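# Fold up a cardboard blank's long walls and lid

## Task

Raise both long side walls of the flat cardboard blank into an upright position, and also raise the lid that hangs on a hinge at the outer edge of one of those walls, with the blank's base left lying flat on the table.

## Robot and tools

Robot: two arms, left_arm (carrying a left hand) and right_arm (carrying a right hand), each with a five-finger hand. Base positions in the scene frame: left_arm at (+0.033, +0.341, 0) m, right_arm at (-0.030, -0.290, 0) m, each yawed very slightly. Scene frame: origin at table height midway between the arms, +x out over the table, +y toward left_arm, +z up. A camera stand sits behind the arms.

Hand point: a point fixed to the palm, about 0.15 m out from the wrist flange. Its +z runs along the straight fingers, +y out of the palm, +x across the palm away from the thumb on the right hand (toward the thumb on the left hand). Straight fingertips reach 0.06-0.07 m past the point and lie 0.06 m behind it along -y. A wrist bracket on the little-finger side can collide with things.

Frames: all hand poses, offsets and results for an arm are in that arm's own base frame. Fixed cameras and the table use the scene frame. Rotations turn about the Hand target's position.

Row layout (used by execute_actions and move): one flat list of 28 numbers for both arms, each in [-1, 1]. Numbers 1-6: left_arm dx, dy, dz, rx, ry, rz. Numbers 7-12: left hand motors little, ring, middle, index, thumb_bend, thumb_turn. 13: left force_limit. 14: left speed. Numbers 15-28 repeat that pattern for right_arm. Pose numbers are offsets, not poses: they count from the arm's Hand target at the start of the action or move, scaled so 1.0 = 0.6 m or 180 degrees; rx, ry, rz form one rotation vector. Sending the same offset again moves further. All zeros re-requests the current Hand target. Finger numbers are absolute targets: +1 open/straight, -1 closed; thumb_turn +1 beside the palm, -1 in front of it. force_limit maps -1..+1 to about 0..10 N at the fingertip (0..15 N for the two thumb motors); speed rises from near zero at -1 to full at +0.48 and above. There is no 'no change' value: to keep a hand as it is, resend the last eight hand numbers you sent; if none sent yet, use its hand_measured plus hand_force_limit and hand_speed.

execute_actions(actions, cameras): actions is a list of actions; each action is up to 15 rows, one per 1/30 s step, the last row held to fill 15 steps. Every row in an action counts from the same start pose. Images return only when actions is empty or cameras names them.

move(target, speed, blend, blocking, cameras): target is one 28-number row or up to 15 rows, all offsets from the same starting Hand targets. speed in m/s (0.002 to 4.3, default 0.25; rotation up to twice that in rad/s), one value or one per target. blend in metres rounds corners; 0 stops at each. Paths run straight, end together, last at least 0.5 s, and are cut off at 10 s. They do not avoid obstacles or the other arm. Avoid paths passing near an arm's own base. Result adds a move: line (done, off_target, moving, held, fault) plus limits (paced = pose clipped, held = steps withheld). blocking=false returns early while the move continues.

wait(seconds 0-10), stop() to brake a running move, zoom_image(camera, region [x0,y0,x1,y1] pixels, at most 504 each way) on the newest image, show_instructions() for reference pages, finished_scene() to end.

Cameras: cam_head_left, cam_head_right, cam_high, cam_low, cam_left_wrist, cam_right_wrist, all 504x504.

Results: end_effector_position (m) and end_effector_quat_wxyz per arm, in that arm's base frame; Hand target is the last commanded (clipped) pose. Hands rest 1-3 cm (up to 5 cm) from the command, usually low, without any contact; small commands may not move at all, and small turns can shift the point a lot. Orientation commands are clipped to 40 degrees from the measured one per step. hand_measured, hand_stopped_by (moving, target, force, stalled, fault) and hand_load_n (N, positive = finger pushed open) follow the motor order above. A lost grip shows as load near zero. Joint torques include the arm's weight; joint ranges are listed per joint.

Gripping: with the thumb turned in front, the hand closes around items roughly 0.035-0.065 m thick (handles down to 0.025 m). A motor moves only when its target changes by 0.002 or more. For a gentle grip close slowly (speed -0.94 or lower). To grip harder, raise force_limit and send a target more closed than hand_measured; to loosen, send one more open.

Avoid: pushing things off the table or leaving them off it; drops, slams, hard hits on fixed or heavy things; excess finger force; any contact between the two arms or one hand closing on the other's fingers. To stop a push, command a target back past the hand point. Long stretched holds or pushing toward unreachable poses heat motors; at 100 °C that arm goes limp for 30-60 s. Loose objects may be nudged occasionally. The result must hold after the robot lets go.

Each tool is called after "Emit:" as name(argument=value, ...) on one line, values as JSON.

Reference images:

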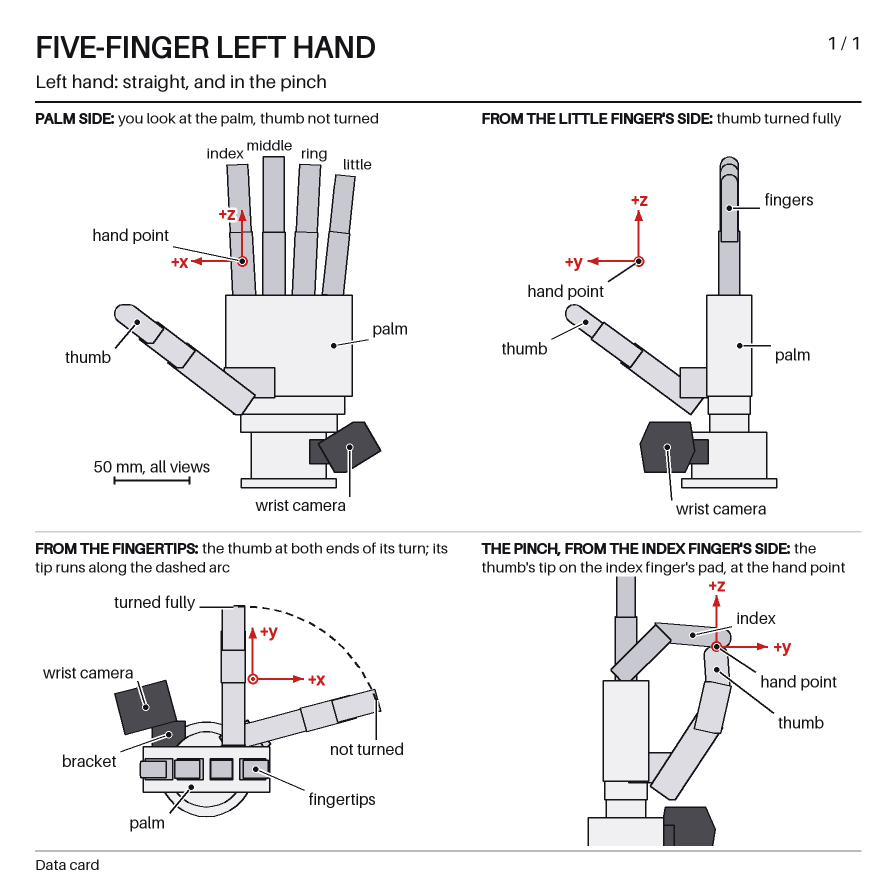

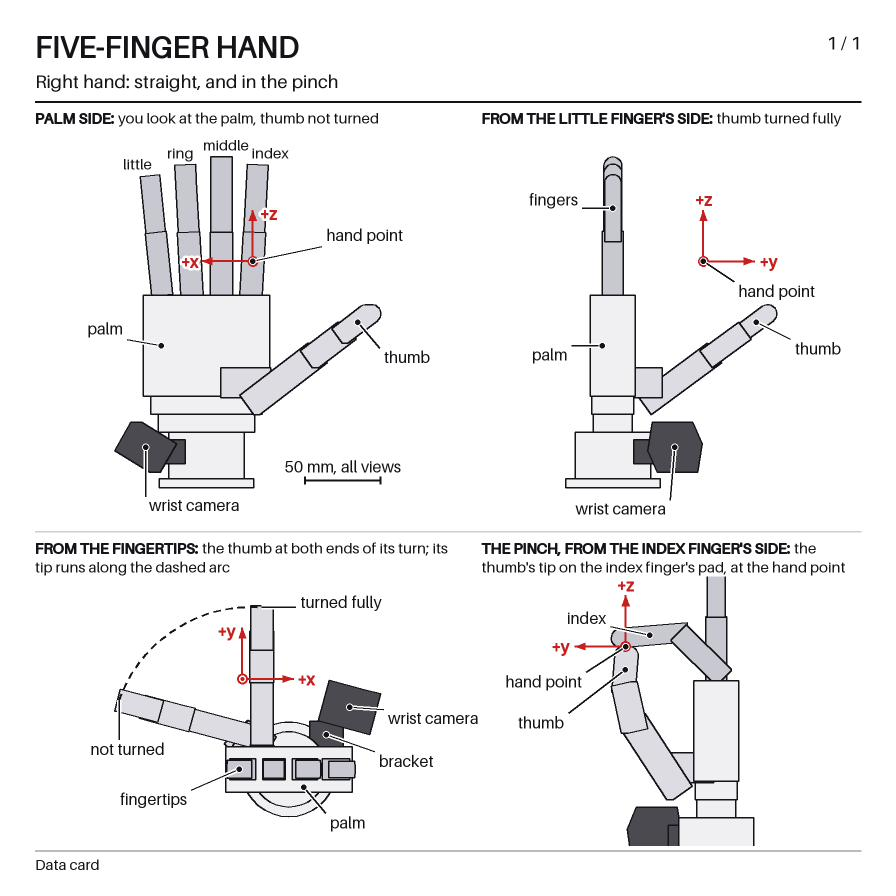

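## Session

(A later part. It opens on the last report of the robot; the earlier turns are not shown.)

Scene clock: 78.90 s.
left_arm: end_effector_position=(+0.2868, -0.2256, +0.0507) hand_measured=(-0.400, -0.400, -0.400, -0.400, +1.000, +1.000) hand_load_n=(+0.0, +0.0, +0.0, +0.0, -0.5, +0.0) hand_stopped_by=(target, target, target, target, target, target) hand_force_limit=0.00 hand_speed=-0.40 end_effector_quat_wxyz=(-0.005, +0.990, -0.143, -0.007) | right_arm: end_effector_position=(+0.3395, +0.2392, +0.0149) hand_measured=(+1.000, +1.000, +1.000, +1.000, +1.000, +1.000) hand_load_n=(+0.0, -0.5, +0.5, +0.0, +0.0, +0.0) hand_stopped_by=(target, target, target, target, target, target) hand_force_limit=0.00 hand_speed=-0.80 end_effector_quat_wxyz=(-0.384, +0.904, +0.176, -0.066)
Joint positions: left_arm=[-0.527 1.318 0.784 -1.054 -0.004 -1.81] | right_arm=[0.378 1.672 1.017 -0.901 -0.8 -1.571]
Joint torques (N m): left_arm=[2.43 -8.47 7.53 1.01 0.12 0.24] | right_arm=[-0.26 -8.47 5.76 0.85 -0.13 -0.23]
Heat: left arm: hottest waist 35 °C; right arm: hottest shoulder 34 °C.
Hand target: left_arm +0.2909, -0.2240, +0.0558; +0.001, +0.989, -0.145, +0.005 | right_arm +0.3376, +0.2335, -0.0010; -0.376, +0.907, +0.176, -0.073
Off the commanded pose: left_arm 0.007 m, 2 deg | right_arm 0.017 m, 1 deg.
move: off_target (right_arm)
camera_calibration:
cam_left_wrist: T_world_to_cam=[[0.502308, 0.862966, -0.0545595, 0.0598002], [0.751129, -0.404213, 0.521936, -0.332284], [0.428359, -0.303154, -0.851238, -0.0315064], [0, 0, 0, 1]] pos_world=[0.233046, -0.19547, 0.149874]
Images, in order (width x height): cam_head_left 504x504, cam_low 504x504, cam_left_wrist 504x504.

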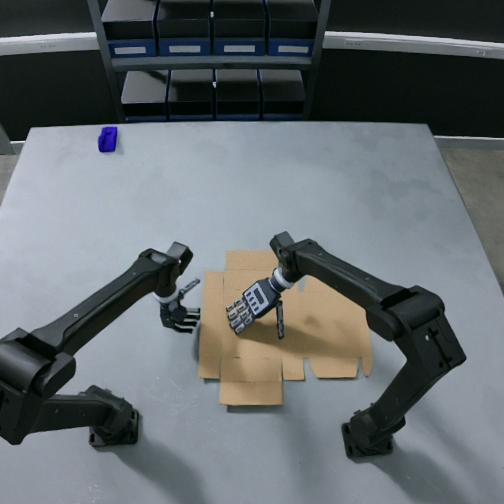

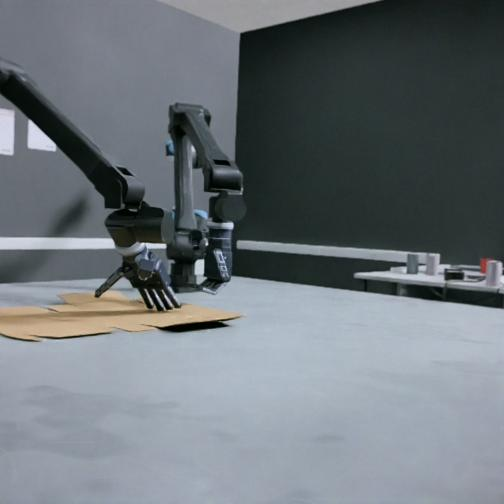

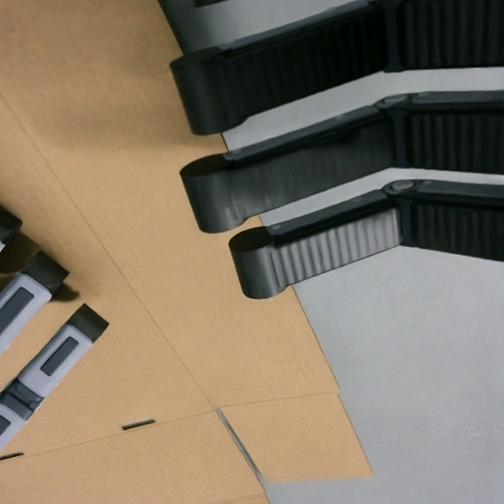

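Emit:
move(target=[[0.015, 0.048, 0.0, 0, 0, 0.037, 0, 0, 0, 0, 1, 1, 0, -0.2, 0, 0, -0.01, 0, 0, 0, 1, 1, 1, 1, 1, 1, 0, -0.8], [0.015, 0.048, -0.042, 0, 0, 0.037, 0, 0, 0, 0, 1, 1, 0, -0.2, 0, 0, -0.01, 0, 0, 0, 1, 1, 1, 1, 1, 1, 0, -0.8], [0.015, -0.013, -0.042, 0, 0, 0.037, 0, 0, 0, 0, 1, 1, 0, -0.2, 0, 0, -0.01, 0, 0, 0, 1, 1, 1, 1, 1, 1, 0, -0.8]], speed=[0.1, 0.05, 0.05], cameras=["cam_left_wrist"])

Emit:
zoom_image(camera="cam_left_wrist", region=[100, 0, 350, 250])

Scene clock: 84.83 s.
left_arm: end_effector_position=(+0.2914, -0.2140, +0.0306) hand_measured=(+0.000, +0.000, +0.000, +0.000, +1.000, +1.000) hand_load_n=(+0.0, +0.0, -6.0, +0.0, +0.0, +0.0) hand_stopped_by=(target, target, target, target, target, target) hand_force_limit=0.00 hand_speed=-0.20 end_effector_quat_wxyz=(-0.003, +0.997, -0.080, +0.002) | right_arm: end_effector_position=(+0.3412, +0.2402, +0.0139) hand_measured=(+1.000, +1.000, +1.000, +1.000, +1.000, +1.000) hand_load_n=(+0.0, +0.0, +0.5, +0.0, +0.0, +0.0) hand_stopped_by=(target, target, target, target, target, target) hand_force_limit=0.00 hand_speed=-0.80 end_effector_quat_wxyz=(-0.385, +0.903, +0.177, -0.063)
Joint positions: left_arm=[-0.509 1.319 0.721 -0.972 -0.008 -1.919] | right_arm=[0.378 1.675 1.017 -0.892 -0.802 -1.571]
Joint torques (N m): left_arm=[-0.91 -4.48 10.59 0.99 0.25 -0.05] | right_arm=[-0.38 -7.88 5.39 1.11 -0.07 -0.22]
Heat: left arm: hottest waist 35 °C; right arm: hottest shoulder 34 °C.
Hand target: left_arm +0.2999, -0.2318, +0.0306; +0.001, +0.996, -0.087, +0.005 | right_arm +0.3377, +0.2335, -0.0070; -0.376, +0.907, +0.176, -0.073
Off the commanded pose: left_arm 0.020 m, 1 deg | right_arm 0.022 m, 2 deg.
move: off_target (left_arm, right_arm)
camera_calibration:
cam_left_wrist: T_world_to_cam=[[0.38965, 0.91958, -0.0504479, 0.0911062], [0.78614, -0.303574, 0.538355, -0.309788], [0.479746, -0.249429, -0.841207, -0.0508499], [0, 0, 0, 1]] pos_world=[0.232432, -0.190506, 0.128597]
Images, in order (width x height): cam_left_wrist 504x504.

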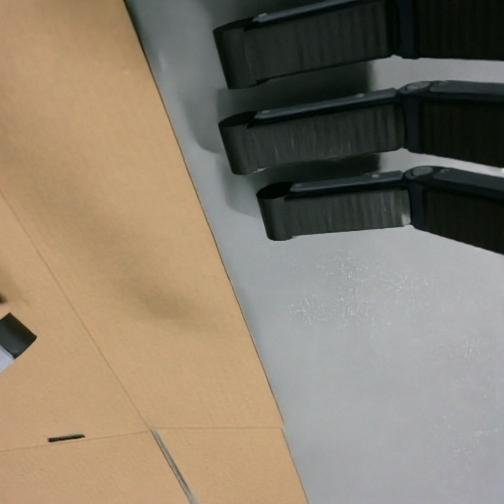

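Scaled by 2.016 from the camera's 504x504 image, which has a finer 720x720 frame.

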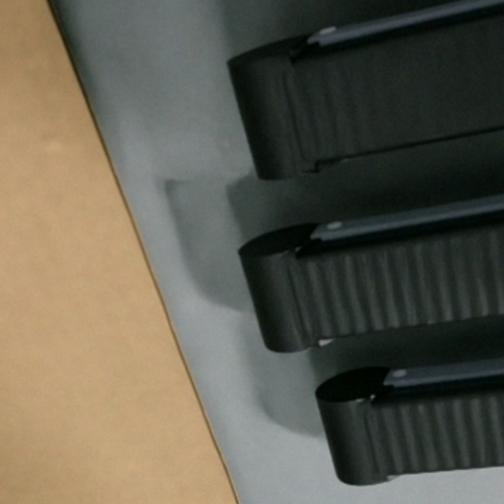

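Emit:
move(target=[[0, -0.022, 0.0057, 0, 0, 0, 0, 0, 0, 0, 1, 1, 0, -0.2, 0, 0, 0, 0, 0, 0, 1, 1, 1, 1, 1, 1, 0, -0.8], [0, -0.022, 0.0057, 0, 0, 0, -0.4, -0.4, -0.4, -0.4, 1, 1, 0, -0.3, 0, 0, 0, 0, 0, 0, 1, 1, 1, 1, 1, 1, 0, -0.8], [0, -0.0503, 0.0207, 0, 0, 0, -0.4, -0.4, -0.4, -0.4, 1, 1, 0, -0.3, 0, 0, 0, 0, 0, 0, 1, 1, 1, 1, 1, 1, 0, -0.8], [0, -0.072, 0.0523, 0, 0, 0, -0.4, -0.4, -0.4, -0.4, 1, 1, 0, -0.3, 0, 0, 0, 0, 0, 0, 1, 1, 1, 1, 1, 1, 0, -0.8], [0, -0.0987, 0.0707, 0, 0, 0, -0.4, -0.4, -0.4, -0.4, 1, 1, 0, -0.3, 0, 0, 0, 0, 0, 0, 1, 1, 1, 1, 1, 1, 0, -0.8], [0, -0.1187, 0.074, 0, 0, 0, -0.4, -0.4, -0.4, -0.4, 1, 1, 0, -0.3, 0, 0, 0, 0, 0, 0, 1, 1, 1, 1, 1, 1, 0, -0.8]], speed=[0.05, 0.05, 0.06, 0.06, 0.06, 0.06], blend=[0, 0, 0.005, 0.005, 0.005, 0], cameras=["cam_low", "cam_left_wrist", "cam_head_left"])

Emit:
zoom_image(camera="cam_low", region=[130, 230, 260, 330])

Scene clock: 89.83 s.
left_arm: end_effector_position=(+0.2779, -0.2635, +0.0463) hand_measured=(-0.400, -0.400, -0.400, -0.400, +1.000, +1.000) hand_load_n=(+0.0, +0.0, +1.5, +0.0, +0.0, +0.0) hand_stopped_by=(target, target, target, target, target, target) hand_force_limit=0.00 hand_speed=-0.30 end_effector_quat_wxyz=(-0.026, +0.996, -0.081, -0.025) | right_arm: end_effector_position=(+0.3418, +0.2396, +0.0140) hand_measured=(+1.000, +1.000, +1.000, +1.000, +1.000, +1.000) hand_load_n=(+0.0, +0.0, +0.5, +0.0, +0.0, -0.5) hand_stopped_by=(target, target, target, target, target, target) hand_force_limit=0.00 hand_speed=-0.80 end_effector_quat_wxyz=(-0.386, +0.903, +0.176, -0.063)
Joint positions: left_arm=[-0.667 1.381 0.84 -1.1 -0.016 -2.076] | right_arm=[0.375 1.675 1.017 -0.891 -0.804 -1.571]
Joint torques (N m): left_arm=[-1.38 -7.3 15.06 0.53 0.73 -0.01] | right_arm=[-0.15 -7.82 5.38 1.1 -0.02 -0.23]
Heat: left arm: hottest waist 35 °C; right arm: hottest shoulder 34 °C.
Hand target: left_arm +0.3000, -0.3030, +0.0751; +0.001, +0.996, -0.087, +0.005 | right_arm +0.3377, +0.2335, -0.0070; -0.376, +0.907, +0.176, -0.073
Off the commanded pose: left_arm 0.054 m, 5 deg | right_arm 0.022 m, 2 deg.
joint sent to its limit (left arm) — joint 6 (wrist roll), lower limit. The joint targets are off in position, not in orientation.
move: off_target (left_arm, right_arm); target 2's new numbers were sent with left_arm's hand 0.020 m and 1 deg from that target
camera_calibration:
cam_left_wrist: T_world_to_cam=[[0.389373, 0.920751, -0.0246271, 0.141825], [0.811603, -0.330328, 0.481855, -0.334116], [0.435533, -0.207609, -0.875905, -0.018628], [0, 0, 0, 1]] pos_world=[0.224059, -0.244821, 0.148172]
Images, in order (width x height): cam_head_left 504x504, cam_low 504x504, cam_left_wrist 504x504.

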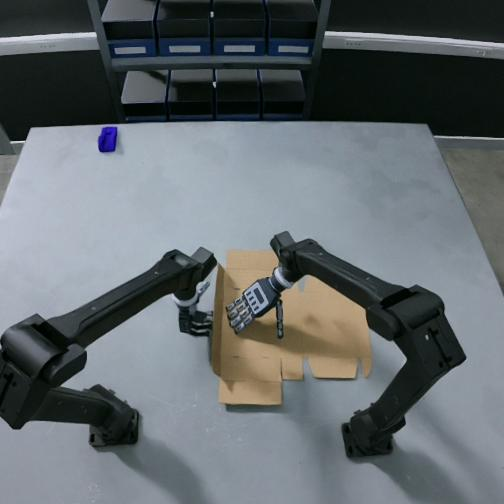

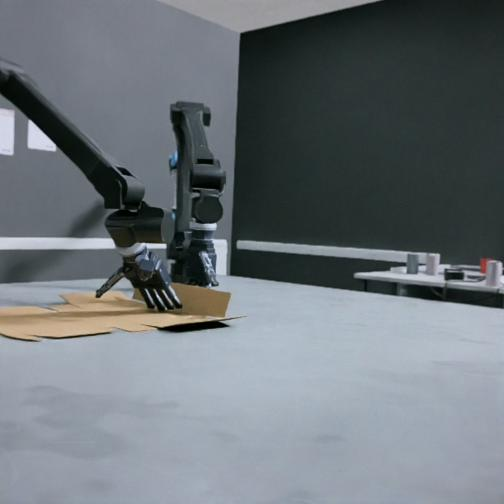

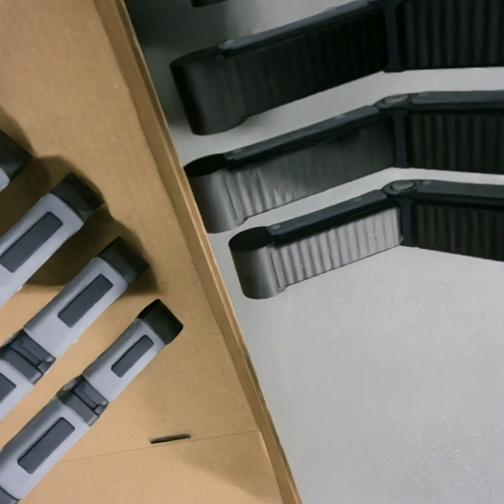

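Scaled by 3.877 from the camera's 504x504 image, which has a finer 720x720 frame.

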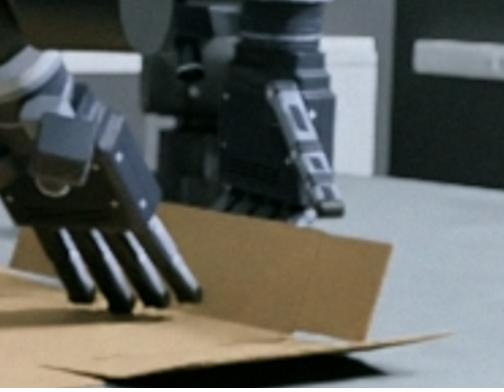

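Emit:
move(target=[[0, -0.02, 0.0, 0, 0, -0.045, -0.4, -0.4, -0.4, -0.4, 1, 1, 0, -0.3, 0, 0, 0, 0, 0, 0, 1, 1, 1, 1, 1, 1, 0, -0.8], [0, -0.05, 0.0, 0, 0, -0.045, -0.4, -0.4, -0.4, -0.4, 1, 1, 0, -0.3, 0, 0, 0, 0, 0, 0, 1, 1, 1, 1, 1, 1, 0, -0.8]], speed=[0.08, 0.08], blend=[0.005, 0], cameras=["cam_low", "cam_left_wrist", "cam_head_left"])

Emit:
zoom_image(camera="cam_low", region=[130, 230, 260, 330])

Scene clock: 93.33 s.
left_arm: end_effector_position=(+0.2805, -0.2870, +0.0469) hand_measured=(-0.400, -0.400, -0.400, -0.400, +1.000, +1.000) hand_load_n=(+0.0, +0.0, +0.0, +0.0, +0.0, +0.0) hand_stopped_by=(target, target, target, target, target, target) hand_force_limit=0.00 hand_speed=-0.30 end_effector_quat_wxyz=(-0.031, +0.990, -0.138, -0.027) | right_arm: end_effector_position=(+0.3435, +0.2364, +0.0137) hand_measured=(+1.000, +1.000, +1.000, +1.000, +1.000, +1.000) hand_load_n=(-0.5, +0.0, +0.5, +0.0, +0.0, +0.0) hand_stopped_by=(target, target, target, target, target, target) hand_force_limit=0.00 hand_speed=-0.80 end_effector_quat_wxyz=(-0.386, +0.904, +0.172, -0.061)
Joint positions: left_arm=[-0.702 1.439 0.902 -1.111 -0.023 -1.996] | right_arm=[0.367 1.675 1.017 -0.891 -0.803 -1.571]
Joint torques (N m): left_arm=[-1.9 -7.82 15.35 0.77 0.86 0.09] | right_arm=[0.62 -7.88 5.45 1.11 -0.04 -0.23]
Heat: left arm: hottest waist 35 °C; right arm: hottest shoulder 34 °C.
Hand target: left_arm +0.3000, -0.3329, +0.0751; +0.002, +0.988, -0.157, +0.005 | right_arm +0.3376, +0.2335, -0.0070; -0.376, +0.907, +0.176, -0.073
Off the commanded pose: left_arm 0.057 m, 6 deg | right_arm 0.022 m, 2 deg.
move: off_target (left_arm, right_arm)
camera_calibration:
cam_left_wrist: T_world_to_cam=[[0.49281, 0.869879, -0.0211698, 0.118688], [0.770439, -0.424908, 0.475266, -0.359607], [0.404429, -0.250526, -0.879587, -0.0275349], [0, 0, 0, 1]] pos_world=[0.229701, -0.262942, 0.149202]
Images, in order (width x height): cam_head_left 504x504, cam_low 504x504, cam_left_wrist 504x504.

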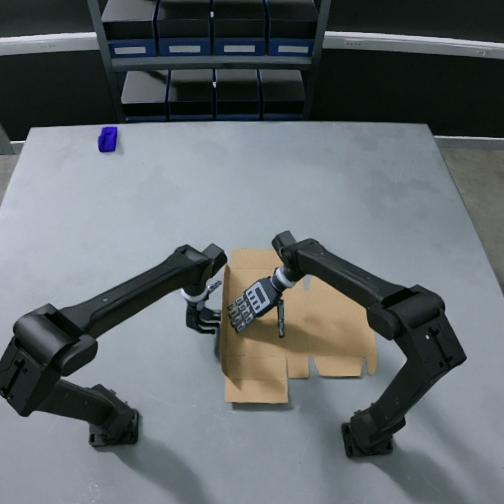

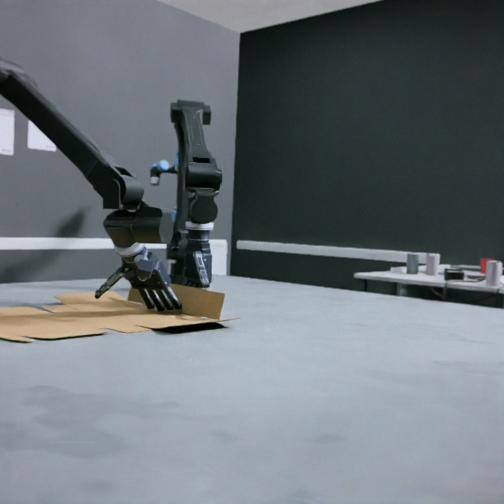

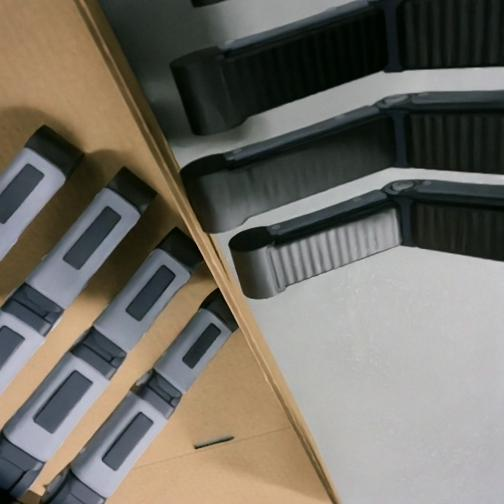

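Scaled by 3.877 from the camera's 504x504 image, which has a finer 720x720 frame.

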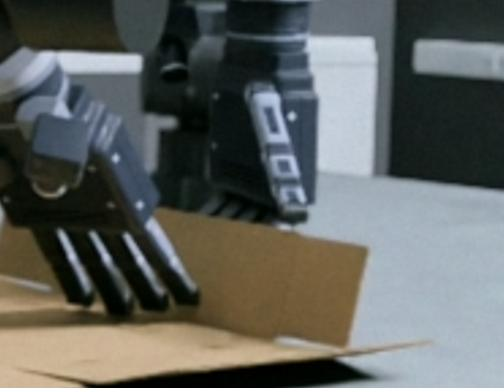

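Emit:
move(target=[[0, 0.06, 0.0, 0, 0, 0, -0.4, -0.4, -0.4, -0.4, 1, 1, 0, -0.3, 0, 0, -0.035, 0, 0, 0, 1, 1, 1, 1, 1, 1, 0, -0.8], [0, -0.03, 0.005, 0, 0, 0, -0.4, -0.4, -0.4, -0.4, 1, 1, 0, -0.3, 0, 0, -0.035, 0, 0, 0, 1, 1, 1, 1, 1, 1, 0, -0.8]], speed=[0.08, 0.08], blend=[0, 0], cameras=["cam_low", "cam_left_wrist", "cam_head_left"])

Emit:
zoom_image(camera="cam_low", region=[130, 230, 260, 330])

Scene clock: 96.67 s.
left_arm: end_effector_position=(+0.2823, -0.2992, +0.0493) hand_measured=(-0.400, -0.400, -0.400, -0.400, +1.000, +1.000) hand_load_n=(+0.0, +0.0, -0.5, -0.5, +0.0, +0.0) hand_stopped_by=(target, target, target, target, target, target) hand_force_limit=0.00 hand_speed=-0.30 end_effector_quat_wxyz=(-0.035, +0.989, -0.139, -0.028) | right_arm: end_effector_position=(+0.3471, +0.2380, +0.0104) hand_measured=(+1.000, +1.000, +1.000, +1.000, +1.000, +1.000) hand_load_n=(-3.0, +0.0, +1.5, +0.0, +0.0, -0.5) hand_stopped_by=(target, target, target, target, target, target) hand_force_limit=0.00 hand_speed=-0.80 end_effector_quat_wxyz=(-0.395, +0.901, +0.173, -0.052)
Joint positions: left_arm=[-0.727 1.464 0.937 -1.129 -0.028 -2.02] | right_arm=[0.361 1.677 1.006 -0.856 -0.818 -1.571]
Joint torques (N m): left_arm=[-2.49 -8.18 15.61 1.02 1.06 0] | right_arm=[0.97 -5.71 4.79 1.76 0.48 -0.26]
Heat: left arm: hottest waist 35 °C; right arm: hottest shoulder 34 °C.
Hand target: left_arm +0.3000, -0.3510, +0.0780; +0.001, +0.988, -0.157, +0.005 | right_arm +0.3377, +0.2334, -0.0280; -0.376, +0.907, +0.176, -0.073
Off the commanded pose: left_arm 0.062 m, 6 deg | right_arm 0.040 m, 3 deg.
move: off_target (left_arm, right_arm)
camera_calibration:
cam_left_wrist: T_world_to_cam=[[0.494233, 0.869232, -0.0129968, 0.127517], [0.770097, -0.430832, 0.470463, -0.368647], [0.403342, -0.242527, -0.882324, -0.0263689], [0, 0, 0, 1]] pos_world=[0.231506, -0.276062, 0.151826]
Images, in order (width x height): cam_head_left 504x504, cam_low 504x504, cam_left_wrist 504x504.

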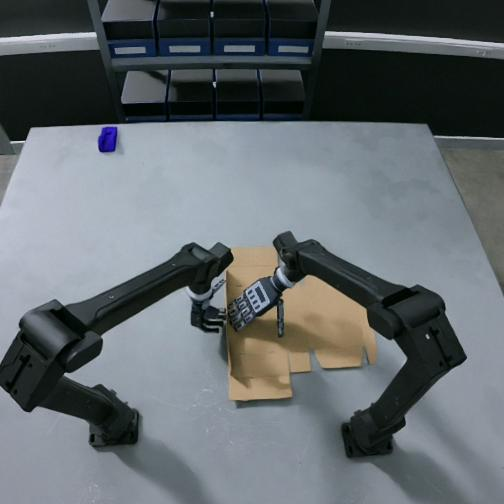

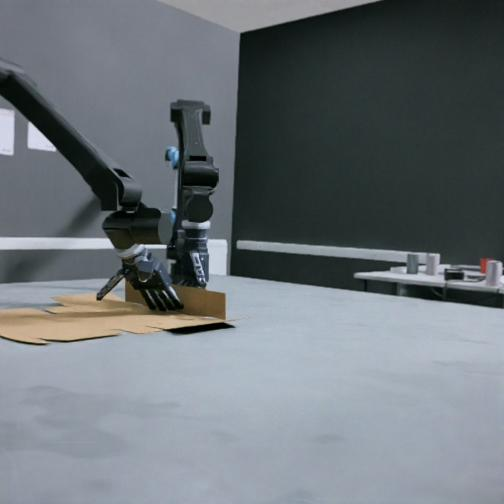

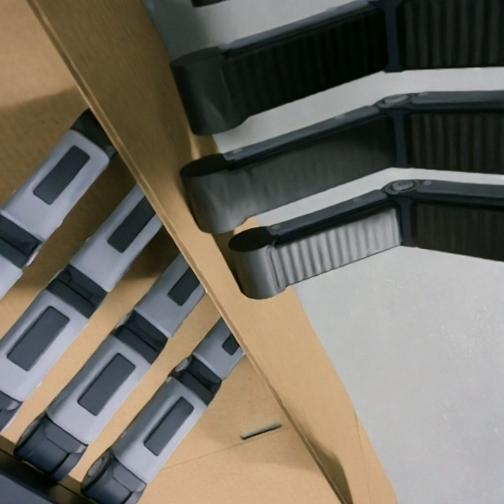

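Scaled by 3.877 from the camera's 504x504 image, which has a finer 720x720 frame.

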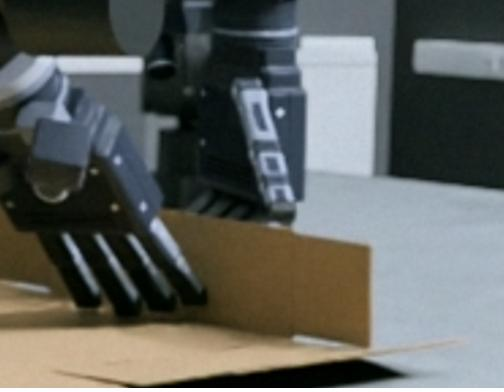

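Emit:
move(target=[[0, 0.12, 0.0, 0, 0, 0, -0.4, -0.4, -0.4, -0.4, 1, 1, 0, -0.3, 0, 0, 0.03, 0, 0, 0, 1, 1, 1, 1, 1, 1, 0, -0.8]], speed=[0.08], cameras=["cam_low", "cam_left_wrist", "cam_head_left"])

Emit:
zoom_image(camera="cam_low", region=[130, 230, 260, 330])

Scene clock: 98.63 s.
left_arm: end_effector_position=(+0.2929, -0.2747, +0.0665) hand_measured=(-0.400, -0.400, -0.400, -0.400, +1.000, +1.000) hand_load_n=(+0.0, +0.0, +0.0, +0.0, +0.0, +0.0) hand_stopped_by=(target, target, target, target, target, target) hand_force_limit=0.00 hand_speed=-0.30 end_effector_quat_wxyz=(-0.009, +0.988, -0.152, -0.013) | right_arm: end_effector_position=(+0.3473, +0.2379, +0.0106) hand_measured=(+1.000, +1.000, +1.000, +1.000, +1.000, +1.000) hand_load_n=(+0.0, +0.0, +1.0, +0.0, +0.0, -0.5) hand_stopped_by=(target, target, target, target, target, target) hand_force_limit=0.00 hand_speed=-0.80 end_effector_quat_wxyz=(-0.394, +0.901, +0.174, -0.051)
Joint positions: left_arm=[-0.637 1.391 0.903 -1.114 -0.004 -1.903] | right_arm=[0.361 1.677 1.006 -0.856 -0.817 -1.571]
Joint torques (N m): left_arm=[1.85 -9.58 8.95 0.9 0.1 0.24] | right_arm=[1.08 -7.65 6.04 0.06 0.43 -0.24]
Heat: left arm: hottest waist 35 °C; right arm: hottest shoulder 34 °C.
Hand target: left_arm +0.2999, -0.2790, +0.0780; +0.002, +0.988, -0.157, +0.005 | right_arm +0.3376, +0.2335, -0.0101; -0.376, +0.907, +0.176, -0.073
Off the commanded pose: left_arm 0.014 m, 2 deg | right_arm 0.023 m, 3 deg.
move: off_target (left_arm, right_arm)
camera_calibration:
cam_left_wrist: T_world_to_cam=[[0.51662, 0.854671, -0.0513812, 0.0931932], [0.748849, -0.421929, 0.511079, -0.368488], [0.415125, -0.30251, -0.857997, -0.0311049], [0, 0, 0, 1]] pos_world=[0.240709, -0.244535, 0.166427]
Images, in order (width x height): cam_head_left 504x504, cam_low 504x504, cam_left_wrist 504x504.

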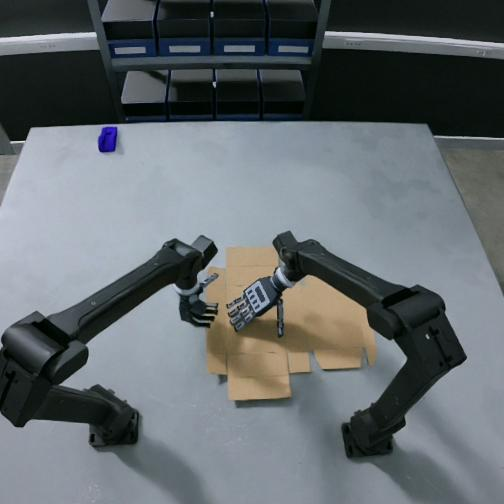

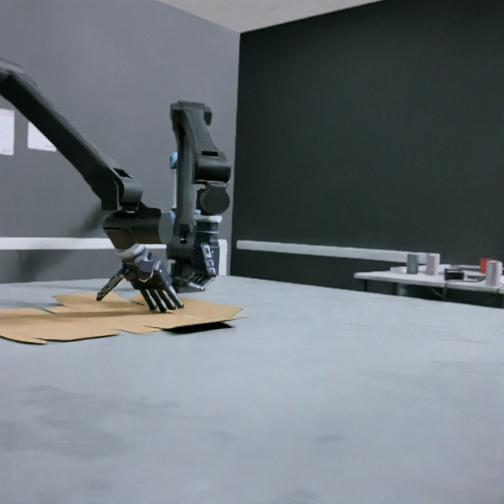

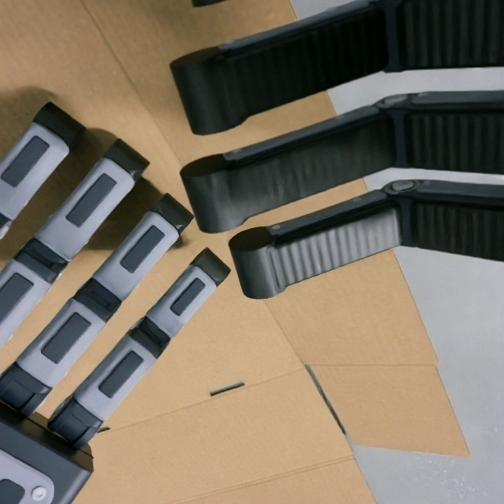

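Scaled by 3.877 from the camera's 504x504 image, which has a finer 720x720 frame.

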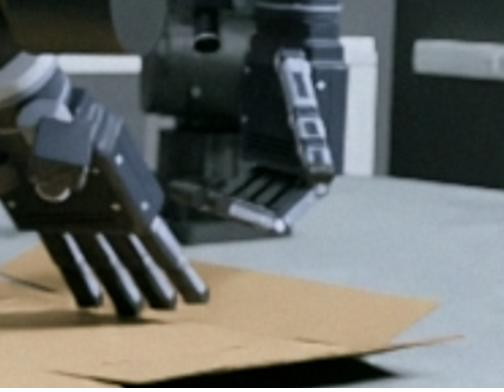

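Emit:
zoom_image(camera="cam_head_left", region=[180, 235, 380, 415])

Scaled by 2.520 from the camera's 504x504 image, which has a finer 720x720 frame.

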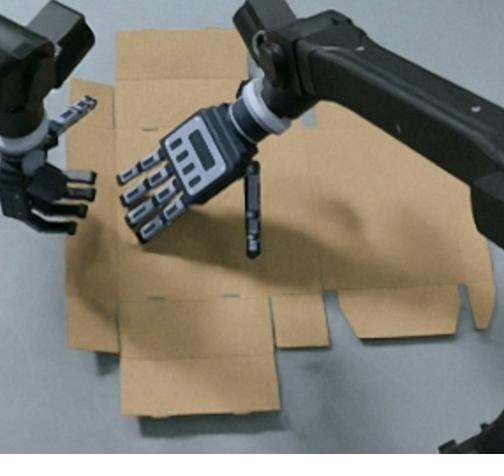

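Emit:
move(target=[[0, 0.115, 0.0, 0, 0, 0, 0, 0, 0, 0, 1, 1, 0, -0.2, 0, 0, 0.092, 0, 0, 0, 1, 1, 1, 1, 1, 1, 0, -0.8], [0, 0.115, -0.05, 0, 0, 0, 0, 0, 0, 0, 1, 1, 0, -0.2, 0, -0.1232, 0.092, 0, 0, -0.061, 1, 1, 1, 1, 1, 1, 0, -0.8], [0, 0.115, -0.0783, 0, 0, 0, 0, 0, 0, 0, 1, 1, 0, -0.2, 0, -0.1232, -0.037, 0, 0, -0.061, 1, 1, 1, 1, 1, 1, 0, -0.8]], speed=[0.15, 0.15, 0.06], blend=[0.01, 0.01, 0], cameras=["cam_low", "cam_left_wrist", "cam_head_left"])

Emit:
zoom_image(camera="cam_low", region=[130, 230, 260, 330])

Scene clock: 108.07 s.
left_arm: end_effector_position=(+0.3003, -0.2124, +0.0382) hand_measured=(+0.000, +0.000, +0.000, +0.000, +1.000, +1.000) hand_load_n=(+0.0, +0.0, +0.0, +0.0, +0.0, +0.0) hand_stopped_by=(target, target, target, target, target, target) hand_force_limit=0.00 hand_speed=-0.20 end_effector_quat_wxyz=(+0.002, +0.988, -0.154, +0.010) | right_arm: end_effector_position=(+0.3499, +0.1733, +0.0071) hand_measured=(+1.000, +1.000, +1.000, +1.000, +1.000, +1.000) hand_load_n=(+0.0, +0.0, +2.0, +0.0, +0.0, +0.0) hand_stopped_by=(target, target, target, target, target, target) hand_force_limit=0.00 hand_speed=-0.80 end_effector_quat_wxyz=(-0.407, +0.908, +0.100, -0.012)
Joint positions: left_arm=[-0.467 1.334 0.755 -0.973 -0.002 -1.728] | right_arm=[0.192 1.606 0.895 -0.801 -0.837 -1.571]
Joint torques (N m): left_arm=[2.02 -6.18 7.28 1.18 0.12 0.24] | right_arm=[-0.44 -4.78 4.08 1.52 1.1 -0.18]
Heat: left arm: hottest waist 35 °C; right arm: hottest shoulder 34 °C.
Hand target: left_arm +0.3000, -0.2101, +0.0311; +0.002, +0.988, -0.157, +0.005 | right_arm +0.3376, +0.1594, -0.0323; -0.381, +0.920, +0.088, -0.037
Off the commanded pose: left_arm 0.008 m, 1 deg | right_arm 0.043 m, 5 deg.
move: off_target (right_arm)
camera_calibration:
cam_left_wrist: T_world_to_cam=[[0.522333, 0.851002, -0.0544447, 0.0322462], [0.725429, -0.409883, 0.552945, -0.32526], [0.448242, -0.328317, -0.831437, -0.0560282], [0, 0, 0, 1]] pos_world=[0.244224, -0.179155, 0.135023]
Images, in order (width x height): cam_head_left 504x504, cam_low 504x504, cam_left_wrist 504x504.

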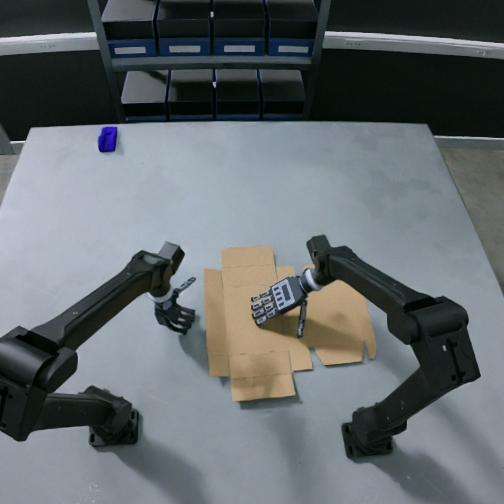

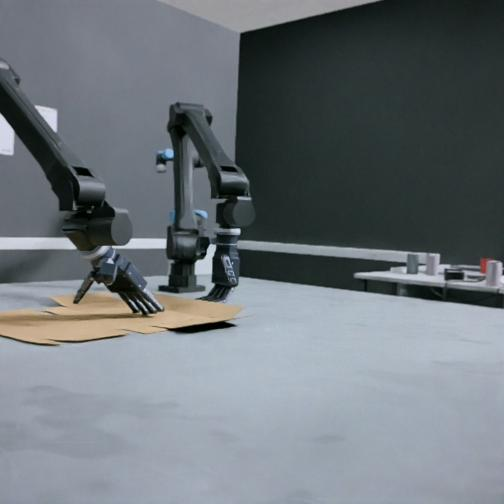

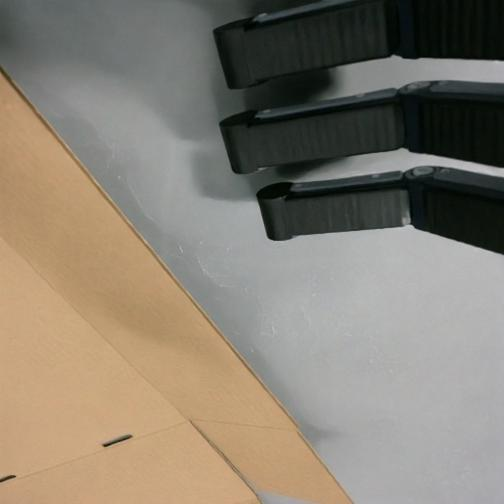

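Scaled by 3.877 from the camera's 504x504 image, which has a finer 720x720 frame.

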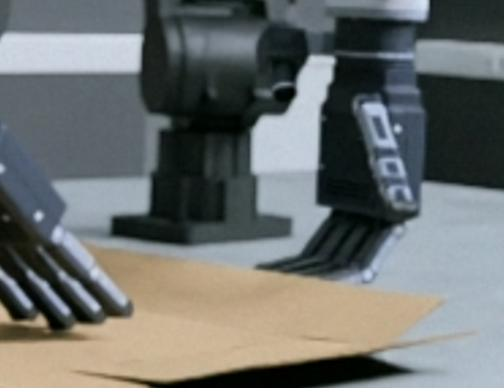

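Emit:
zoom_image(camera="cam_head_left", region=[180, 235, 380, 415])

Scaled by 2.520 from the camera's 504x504 image, which has a finer 720x720 frame.

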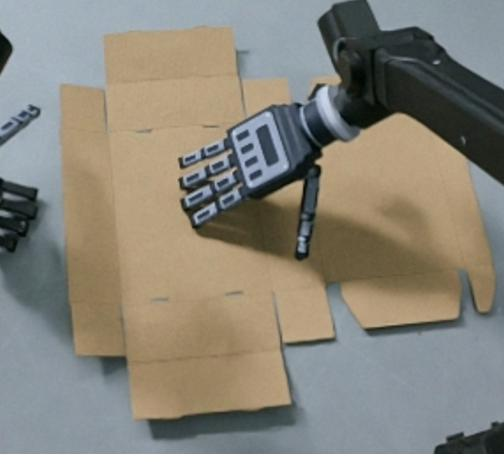

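Emit:
move(target=[[0, -0.0832, 0.0015, 0, 0, 0, 0, 0, 0, 0, 1, 1, 0, -0.2, 0, 0, 0, 0, 0, 0, 1, 1, 1, 1, 1, 1, 0, -0.8], [0, -0.1248, 0.0582, 0, 0, 0, 0, 0, 0, 0, 1, 1, 0, -0.2, 0, 0, 0, 0, 0, 0, 1, 1, 1, 1, 1, 1, 0, -0.8], [0, -0.1582, 0.0948, 0, 0, 0, 0, 0, 0, 0, 1, 1, 0, -0.2, 0, 0, 0, 0, 0, 0, 1, 1, 1, 1, 1, 1, 0, -0.8], [0, -0.1898, 0.12, 0, 0, 0, 0, 0, 0, 0, 1, 1, 0, -0.2, 0, 0, 0, 0, 0, 0, 1, 1, 1, 1, 1, 1, 0, -0.8]], speed=[0.06, 0.08, 0.08, 0.08], blend=[0.005, 0.01, 0.01, 0], cameras=["cam_low", "cam_left_wrist", "cam_head_left"])

Emit:
zoom_image(camera="cam_low", region=[130, 230, 260, 330])

Scene clock: 112.20 s.
left_arm: end_effector_position=(+0.2809, -0.2850, +0.0680) hand_measured=(+0.000, +0.000, +0.000, +0.000, +1.000, +1.000) hand_load_n=(+0.0, +0.0, +0.5, +7.5, +0.0, +0.0) hand_stopped_by=(target, target, target, target, target, target) hand_force_limit=0.00 hand_speed=-0.20 end_effector_quat_wxyz=(-0.029, +0.989, -0.141, -0.028) | right_arm: end_effector_position=(+0.3502, +0.1735, +0.0070) hand_measured=(+1.000, +1.000, +1.000, +1.000, +1.000, +1.000) hand_load_n=(+0.0, -0.5, +1.5, +0.0, +0.0, +0.0) hand_stopped_by=(target, target, target, target, target, target) hand_force_limit=0.00 hand_speed=-0.80 end_effector_quat_wxyz=(-0.407, +0.908, +0.100, -0.011)
Joint positions: left_arm=[-0.693 1.408 0.932 -1.173 -0.019 -1.981] | right_arm=[0.192 1.607 0.895 -0.799 -0.838 -1.571]
Joint torques (N m): left_arm=[-1.14 -8.7 15.65 0.29 0.69 0.12] | right_arm=[-0.44 -4.78 4.1 1.48 1.12 -0.18]
Heat: left arm: hottest waist 34 °C; right arm: hottest shoulder 34 °C.
Hand target: left_arm +0.2999, -0.3238, +0.1030; +0.001, +0.988, -0.157, +0.005 | right_arm +0.3376, +0.1595, -0.0323; -0.381, +0.920, +0.088, -0.037
Off the commanded pose: left_arm 0.056 m, 5 deg | right_arm 0.044 m, 5 deg.
move: off_target (left_arm, right_arm)
camera_calibration:
cam_left_wrist: T_world_to_cam=[[0.497723, 0.86694, -0.0262125, 0.115357], [0.769984, -0.427743, 0.473456, -0.369606], [0.399245, -0.255833, -0.880428, -0.00863989], [0, 0, 0, 1]] pos_world=[0.230624, -0.260314, 0.170409]
Images, in order (width x height): cam_head_left 504x504, cam_low 504x504, cam_left_wrist 504x504.

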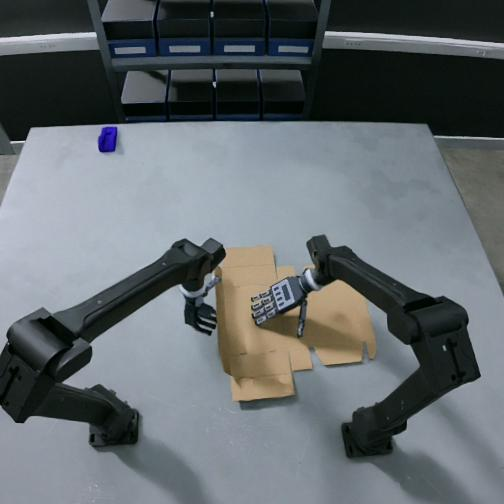

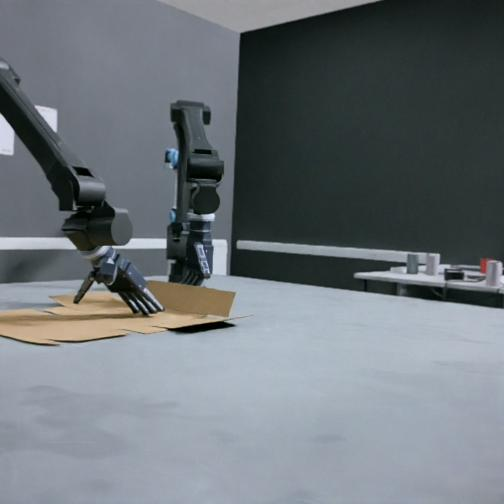

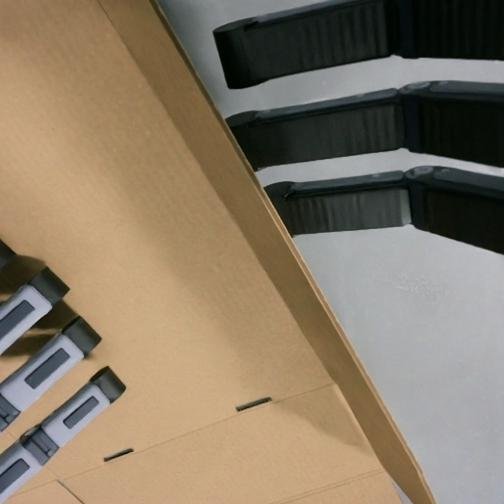

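Scaled by 3.877 from the camera's 504x504 image, which has a finer 720x720 frame.

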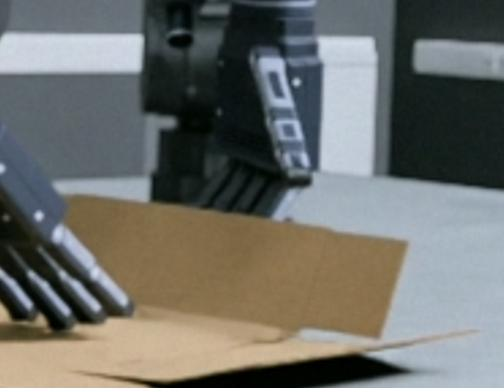

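Emit:
move(target=[[0, -0.045, 0.015, 0, 0, 0, 0, 0, 0, 0, 1, 1, 0, -0.2, 0, 0, 0, 0, 0, 0, 1, 1, 1, 1, 1, 1, 0, -0.8], [0, -0.085, 0.015, 0, 0, 0, 0, 0, 0, 0, 1, 1, 0, -0.2, 0, 0, 0, 0, 0, 0, 1, 1, 1, 1, 1, 1, 0, -0.8]], speed=[0.08, 0.08], blend=[0.01, 0], cameras=["cam_low", "cam_left_wrist", "cam_head_left"])

Emit:
zoom_image(camera="cam_low", region=[130, 230, 260, 330])

Scene clock: 114.10 s.
left_arm: end_effector_position=(+0.2835, -0.3142, +0.0729) hand_measured=(+0.000, +0.000, +0.000, +0.000, +1.000, +1.000) hand_load_n=(+0.0, +0.0, +1.0, +6.5, +0.0, +0.0) hand_stopped_by=(target, target, target, target, target, target) hand_force_limit=0.00 hand_speed=-0.20 end_effector_quat_wxyz=(-0.047, +0.990, -0.129, -0.035) | right_arm: end_effector_position=(+0.3519, +0.1699, +0.0069) hand_measured=(+1.000, +1.000, +1.000, +1.000, +1.000, +1.000) hand_load_n=(+0.0, +0.0, +1.5, +0.0, +0.0, -0.5) hand_stopped_by=(target, target, target, target, target, target) hand_force_limit=0.00 hand_speed=-0.80 end_effector_quat_wxyz=(-0.407, +0.908, +0.095, -0.009)
Joint positions: left_arm=[-0.762 1.475 1.022 -1.231 -0.034 -2.075] | right_arm=[0.182 1.607 0.895 -0.799 -0.837 -1.571]
Joint torques (N m): left_arm=[-2.9 -9.23 17.05 1.09 1.26 0.18] | right_arm=[0.38 -4.78 4.08 1.42 1.09 -0.2]
Heat: left arm: hottest waist 34 °C; right arm: hottest shoulder 34 °C.
Hand target: left_arm +0.3000, -0.3748, +0.1121; +0.001, +0.988, -0.157, +0.005 | right_arm +0.3376, +0.1595, -0.0323; -0.381, +0.919, +0.088, -0.037
Off the commanded pose: left_arm 0.074 m, 8 deg | right_arm 0.043 m, 5 deg.
move: off_target (left_arm, right_arm)
camera_calibration:
cam_left_wrist: T_world_to_cam=[[0.477316, 0.878721, 0.00428865, 0.146786], [0.783615, -0.427853, 0.450432, -0.388733], [0.397639, -0.211637, -0.892801, 0.0024074], [0, 0, 0, 1]] pos_world=[0.233597, -0.294796, 0.176618]
Images, in order (width x height): cam_head_left 504x504, cam_low 504x504, cam_left_wrist 504x504.

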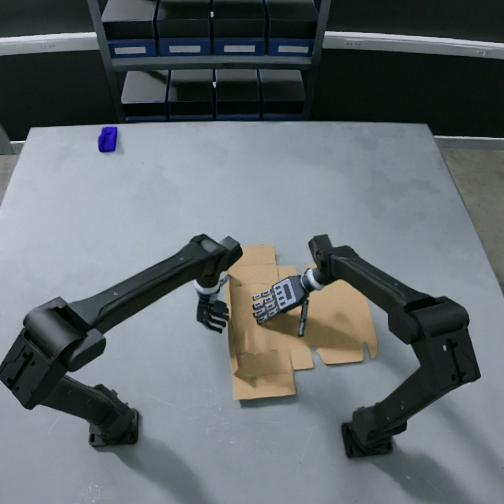

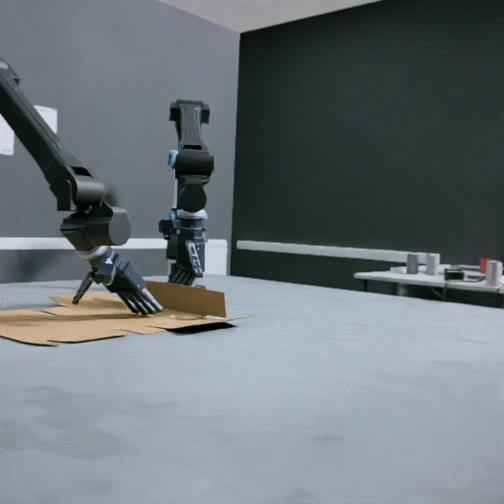

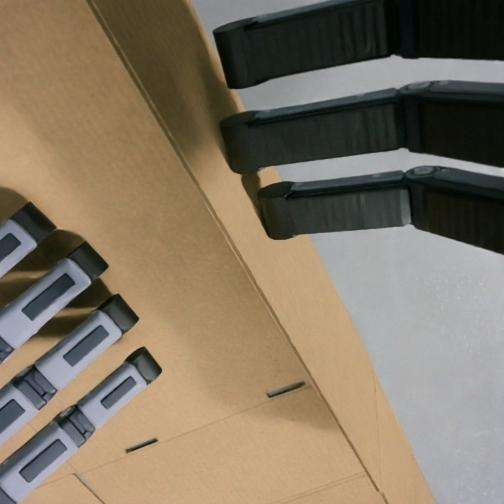

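Scaled by 3.877 from the camera's 504x504 image, which has a finer 720x720 frame.

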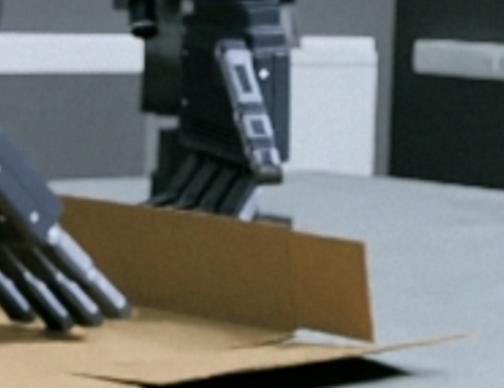

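Emit:
move(target=[[0, -0.035, -0.015, 0, 0, 0, 0, 0, 0, 0, 1, 1, 0, -0.2, 0, 0, 0, 0, 0, 0, 1, 1, 1, 1, 1, 1, 0, -0.8], [0, -0.055, -0.06, 0, 0, 0, 0, 0, 0, 0, 1, 1, 0, -0.2, 0, 0, 0, 0, 0, 0, 1, 1, 1, 1, 1, 1, 0, -0.8]], speed=[0.08, 0.08], blend=[0.01, 0], cameras=["cam_low", "cam_left_wrist", "cam_head_left"])

Emit:
zoom_image(camera="cam_low", region=[130, 230, 260, 330])

Scene clock: 116.77 s.
left_arm: end_effector_position=(+0.2944, -0.3912, +0.0823) hand_measured=(+0.000, +0.000, +0.000, +0.000, +1.000, +1.000) hand_load_n=(-1.0, +0.0, +0.0, +0.0, +0.0, +0.0) hand_stopped_by=(target, target, target, target, target, target) hand_force_limit=0.00 hand_speed=-0.20 end_effector_quat_wxyz=(+0.005, +0.986, -0.164, -0.001) | right_arm: end_effector_position=(+0.3524, +0.1687, +0.0069) hand_measured=(+1.000, +1.000, +1.000, +1.000, +1.000, +1.000) hand_load_n=(+0.0, +0.0, +2.0, +0.0, +0.0, +0.0) hand_stopped_by=(target, target, target, target, target, target) hand_force_limit=0.00 hand_speed=-0.80 end_effector_quat_wxyz=(-0.407, +0.909, +0.094, -0.009)
Joint positions: left_arm=[-0.845 1.555 1.122 -1.133 0.009 -2.086] | right_arm=[0.179 1.607 0.895 -0.799 -0.836 -1.571]
Joint torques (N m): left_arm=[0.32 -8 11.21 1.1 -0.07 0.1] | right_arm=[0.56 -4.78 4.11 1.43 1.07 -0.2]
Heat: left arm: hottest waist 34 °C; right arm: hottest shoulder 34 °C.
Hand target: left_arm +0.3001, -0.4078, +0.0760; +0.002, +0.988, -0.157, +0.005 | right_arm +0.3376, +0.1595, -0.0323; -0.381, +0.920, +0.088, -0.037
Off the commanded pose: left_arm 0.019 m, 1 deg | right_arm 0.043 m, 5 deg.
joint sent to its limit (left arm) — joint 6 (wrist roll), lower limit. The joint targets still meet the commanded pose.
move: off_target (left_arm, right_arm)
camera_calibration:
cam_left_wrist: T_world_to_cam=[[0.538518, 0.839811, -0.0686694, 0.181935], [0.729087, -0.423558, 0.537616, -0.423835], [0.42241, -0.339582, -0.840389, -0.0714698], [0, 0, 0, 1]] pos_world=[0.241227, -0.35658, 0.180291]
Images, in order (width x height): cam_head_left 504x504, cam_low 504x504, cam_left_wrist 504x504.

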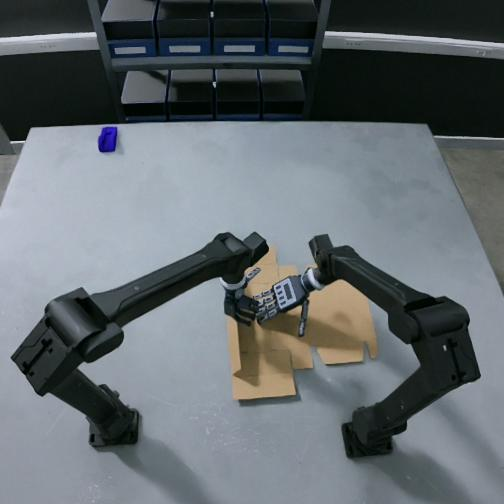

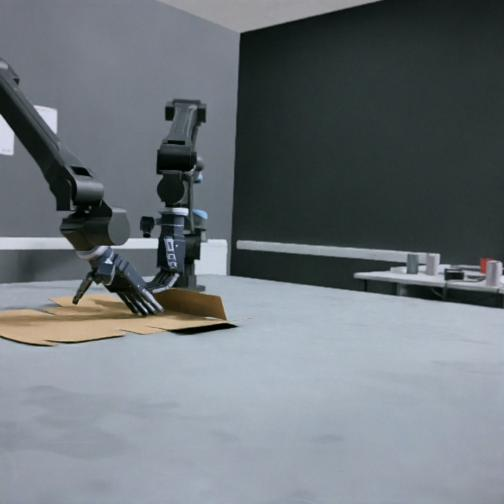

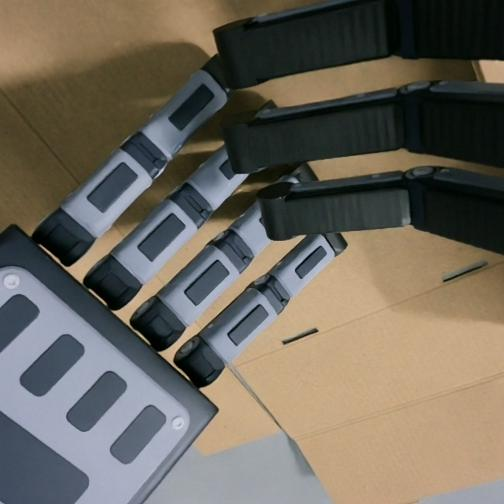

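Scaled by 3.877 from the camera's 504x504 image, which has a finer 720x720 frame.

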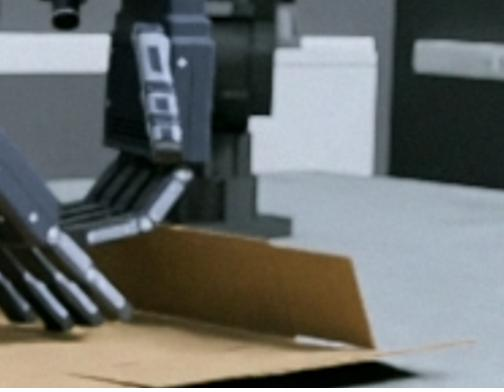

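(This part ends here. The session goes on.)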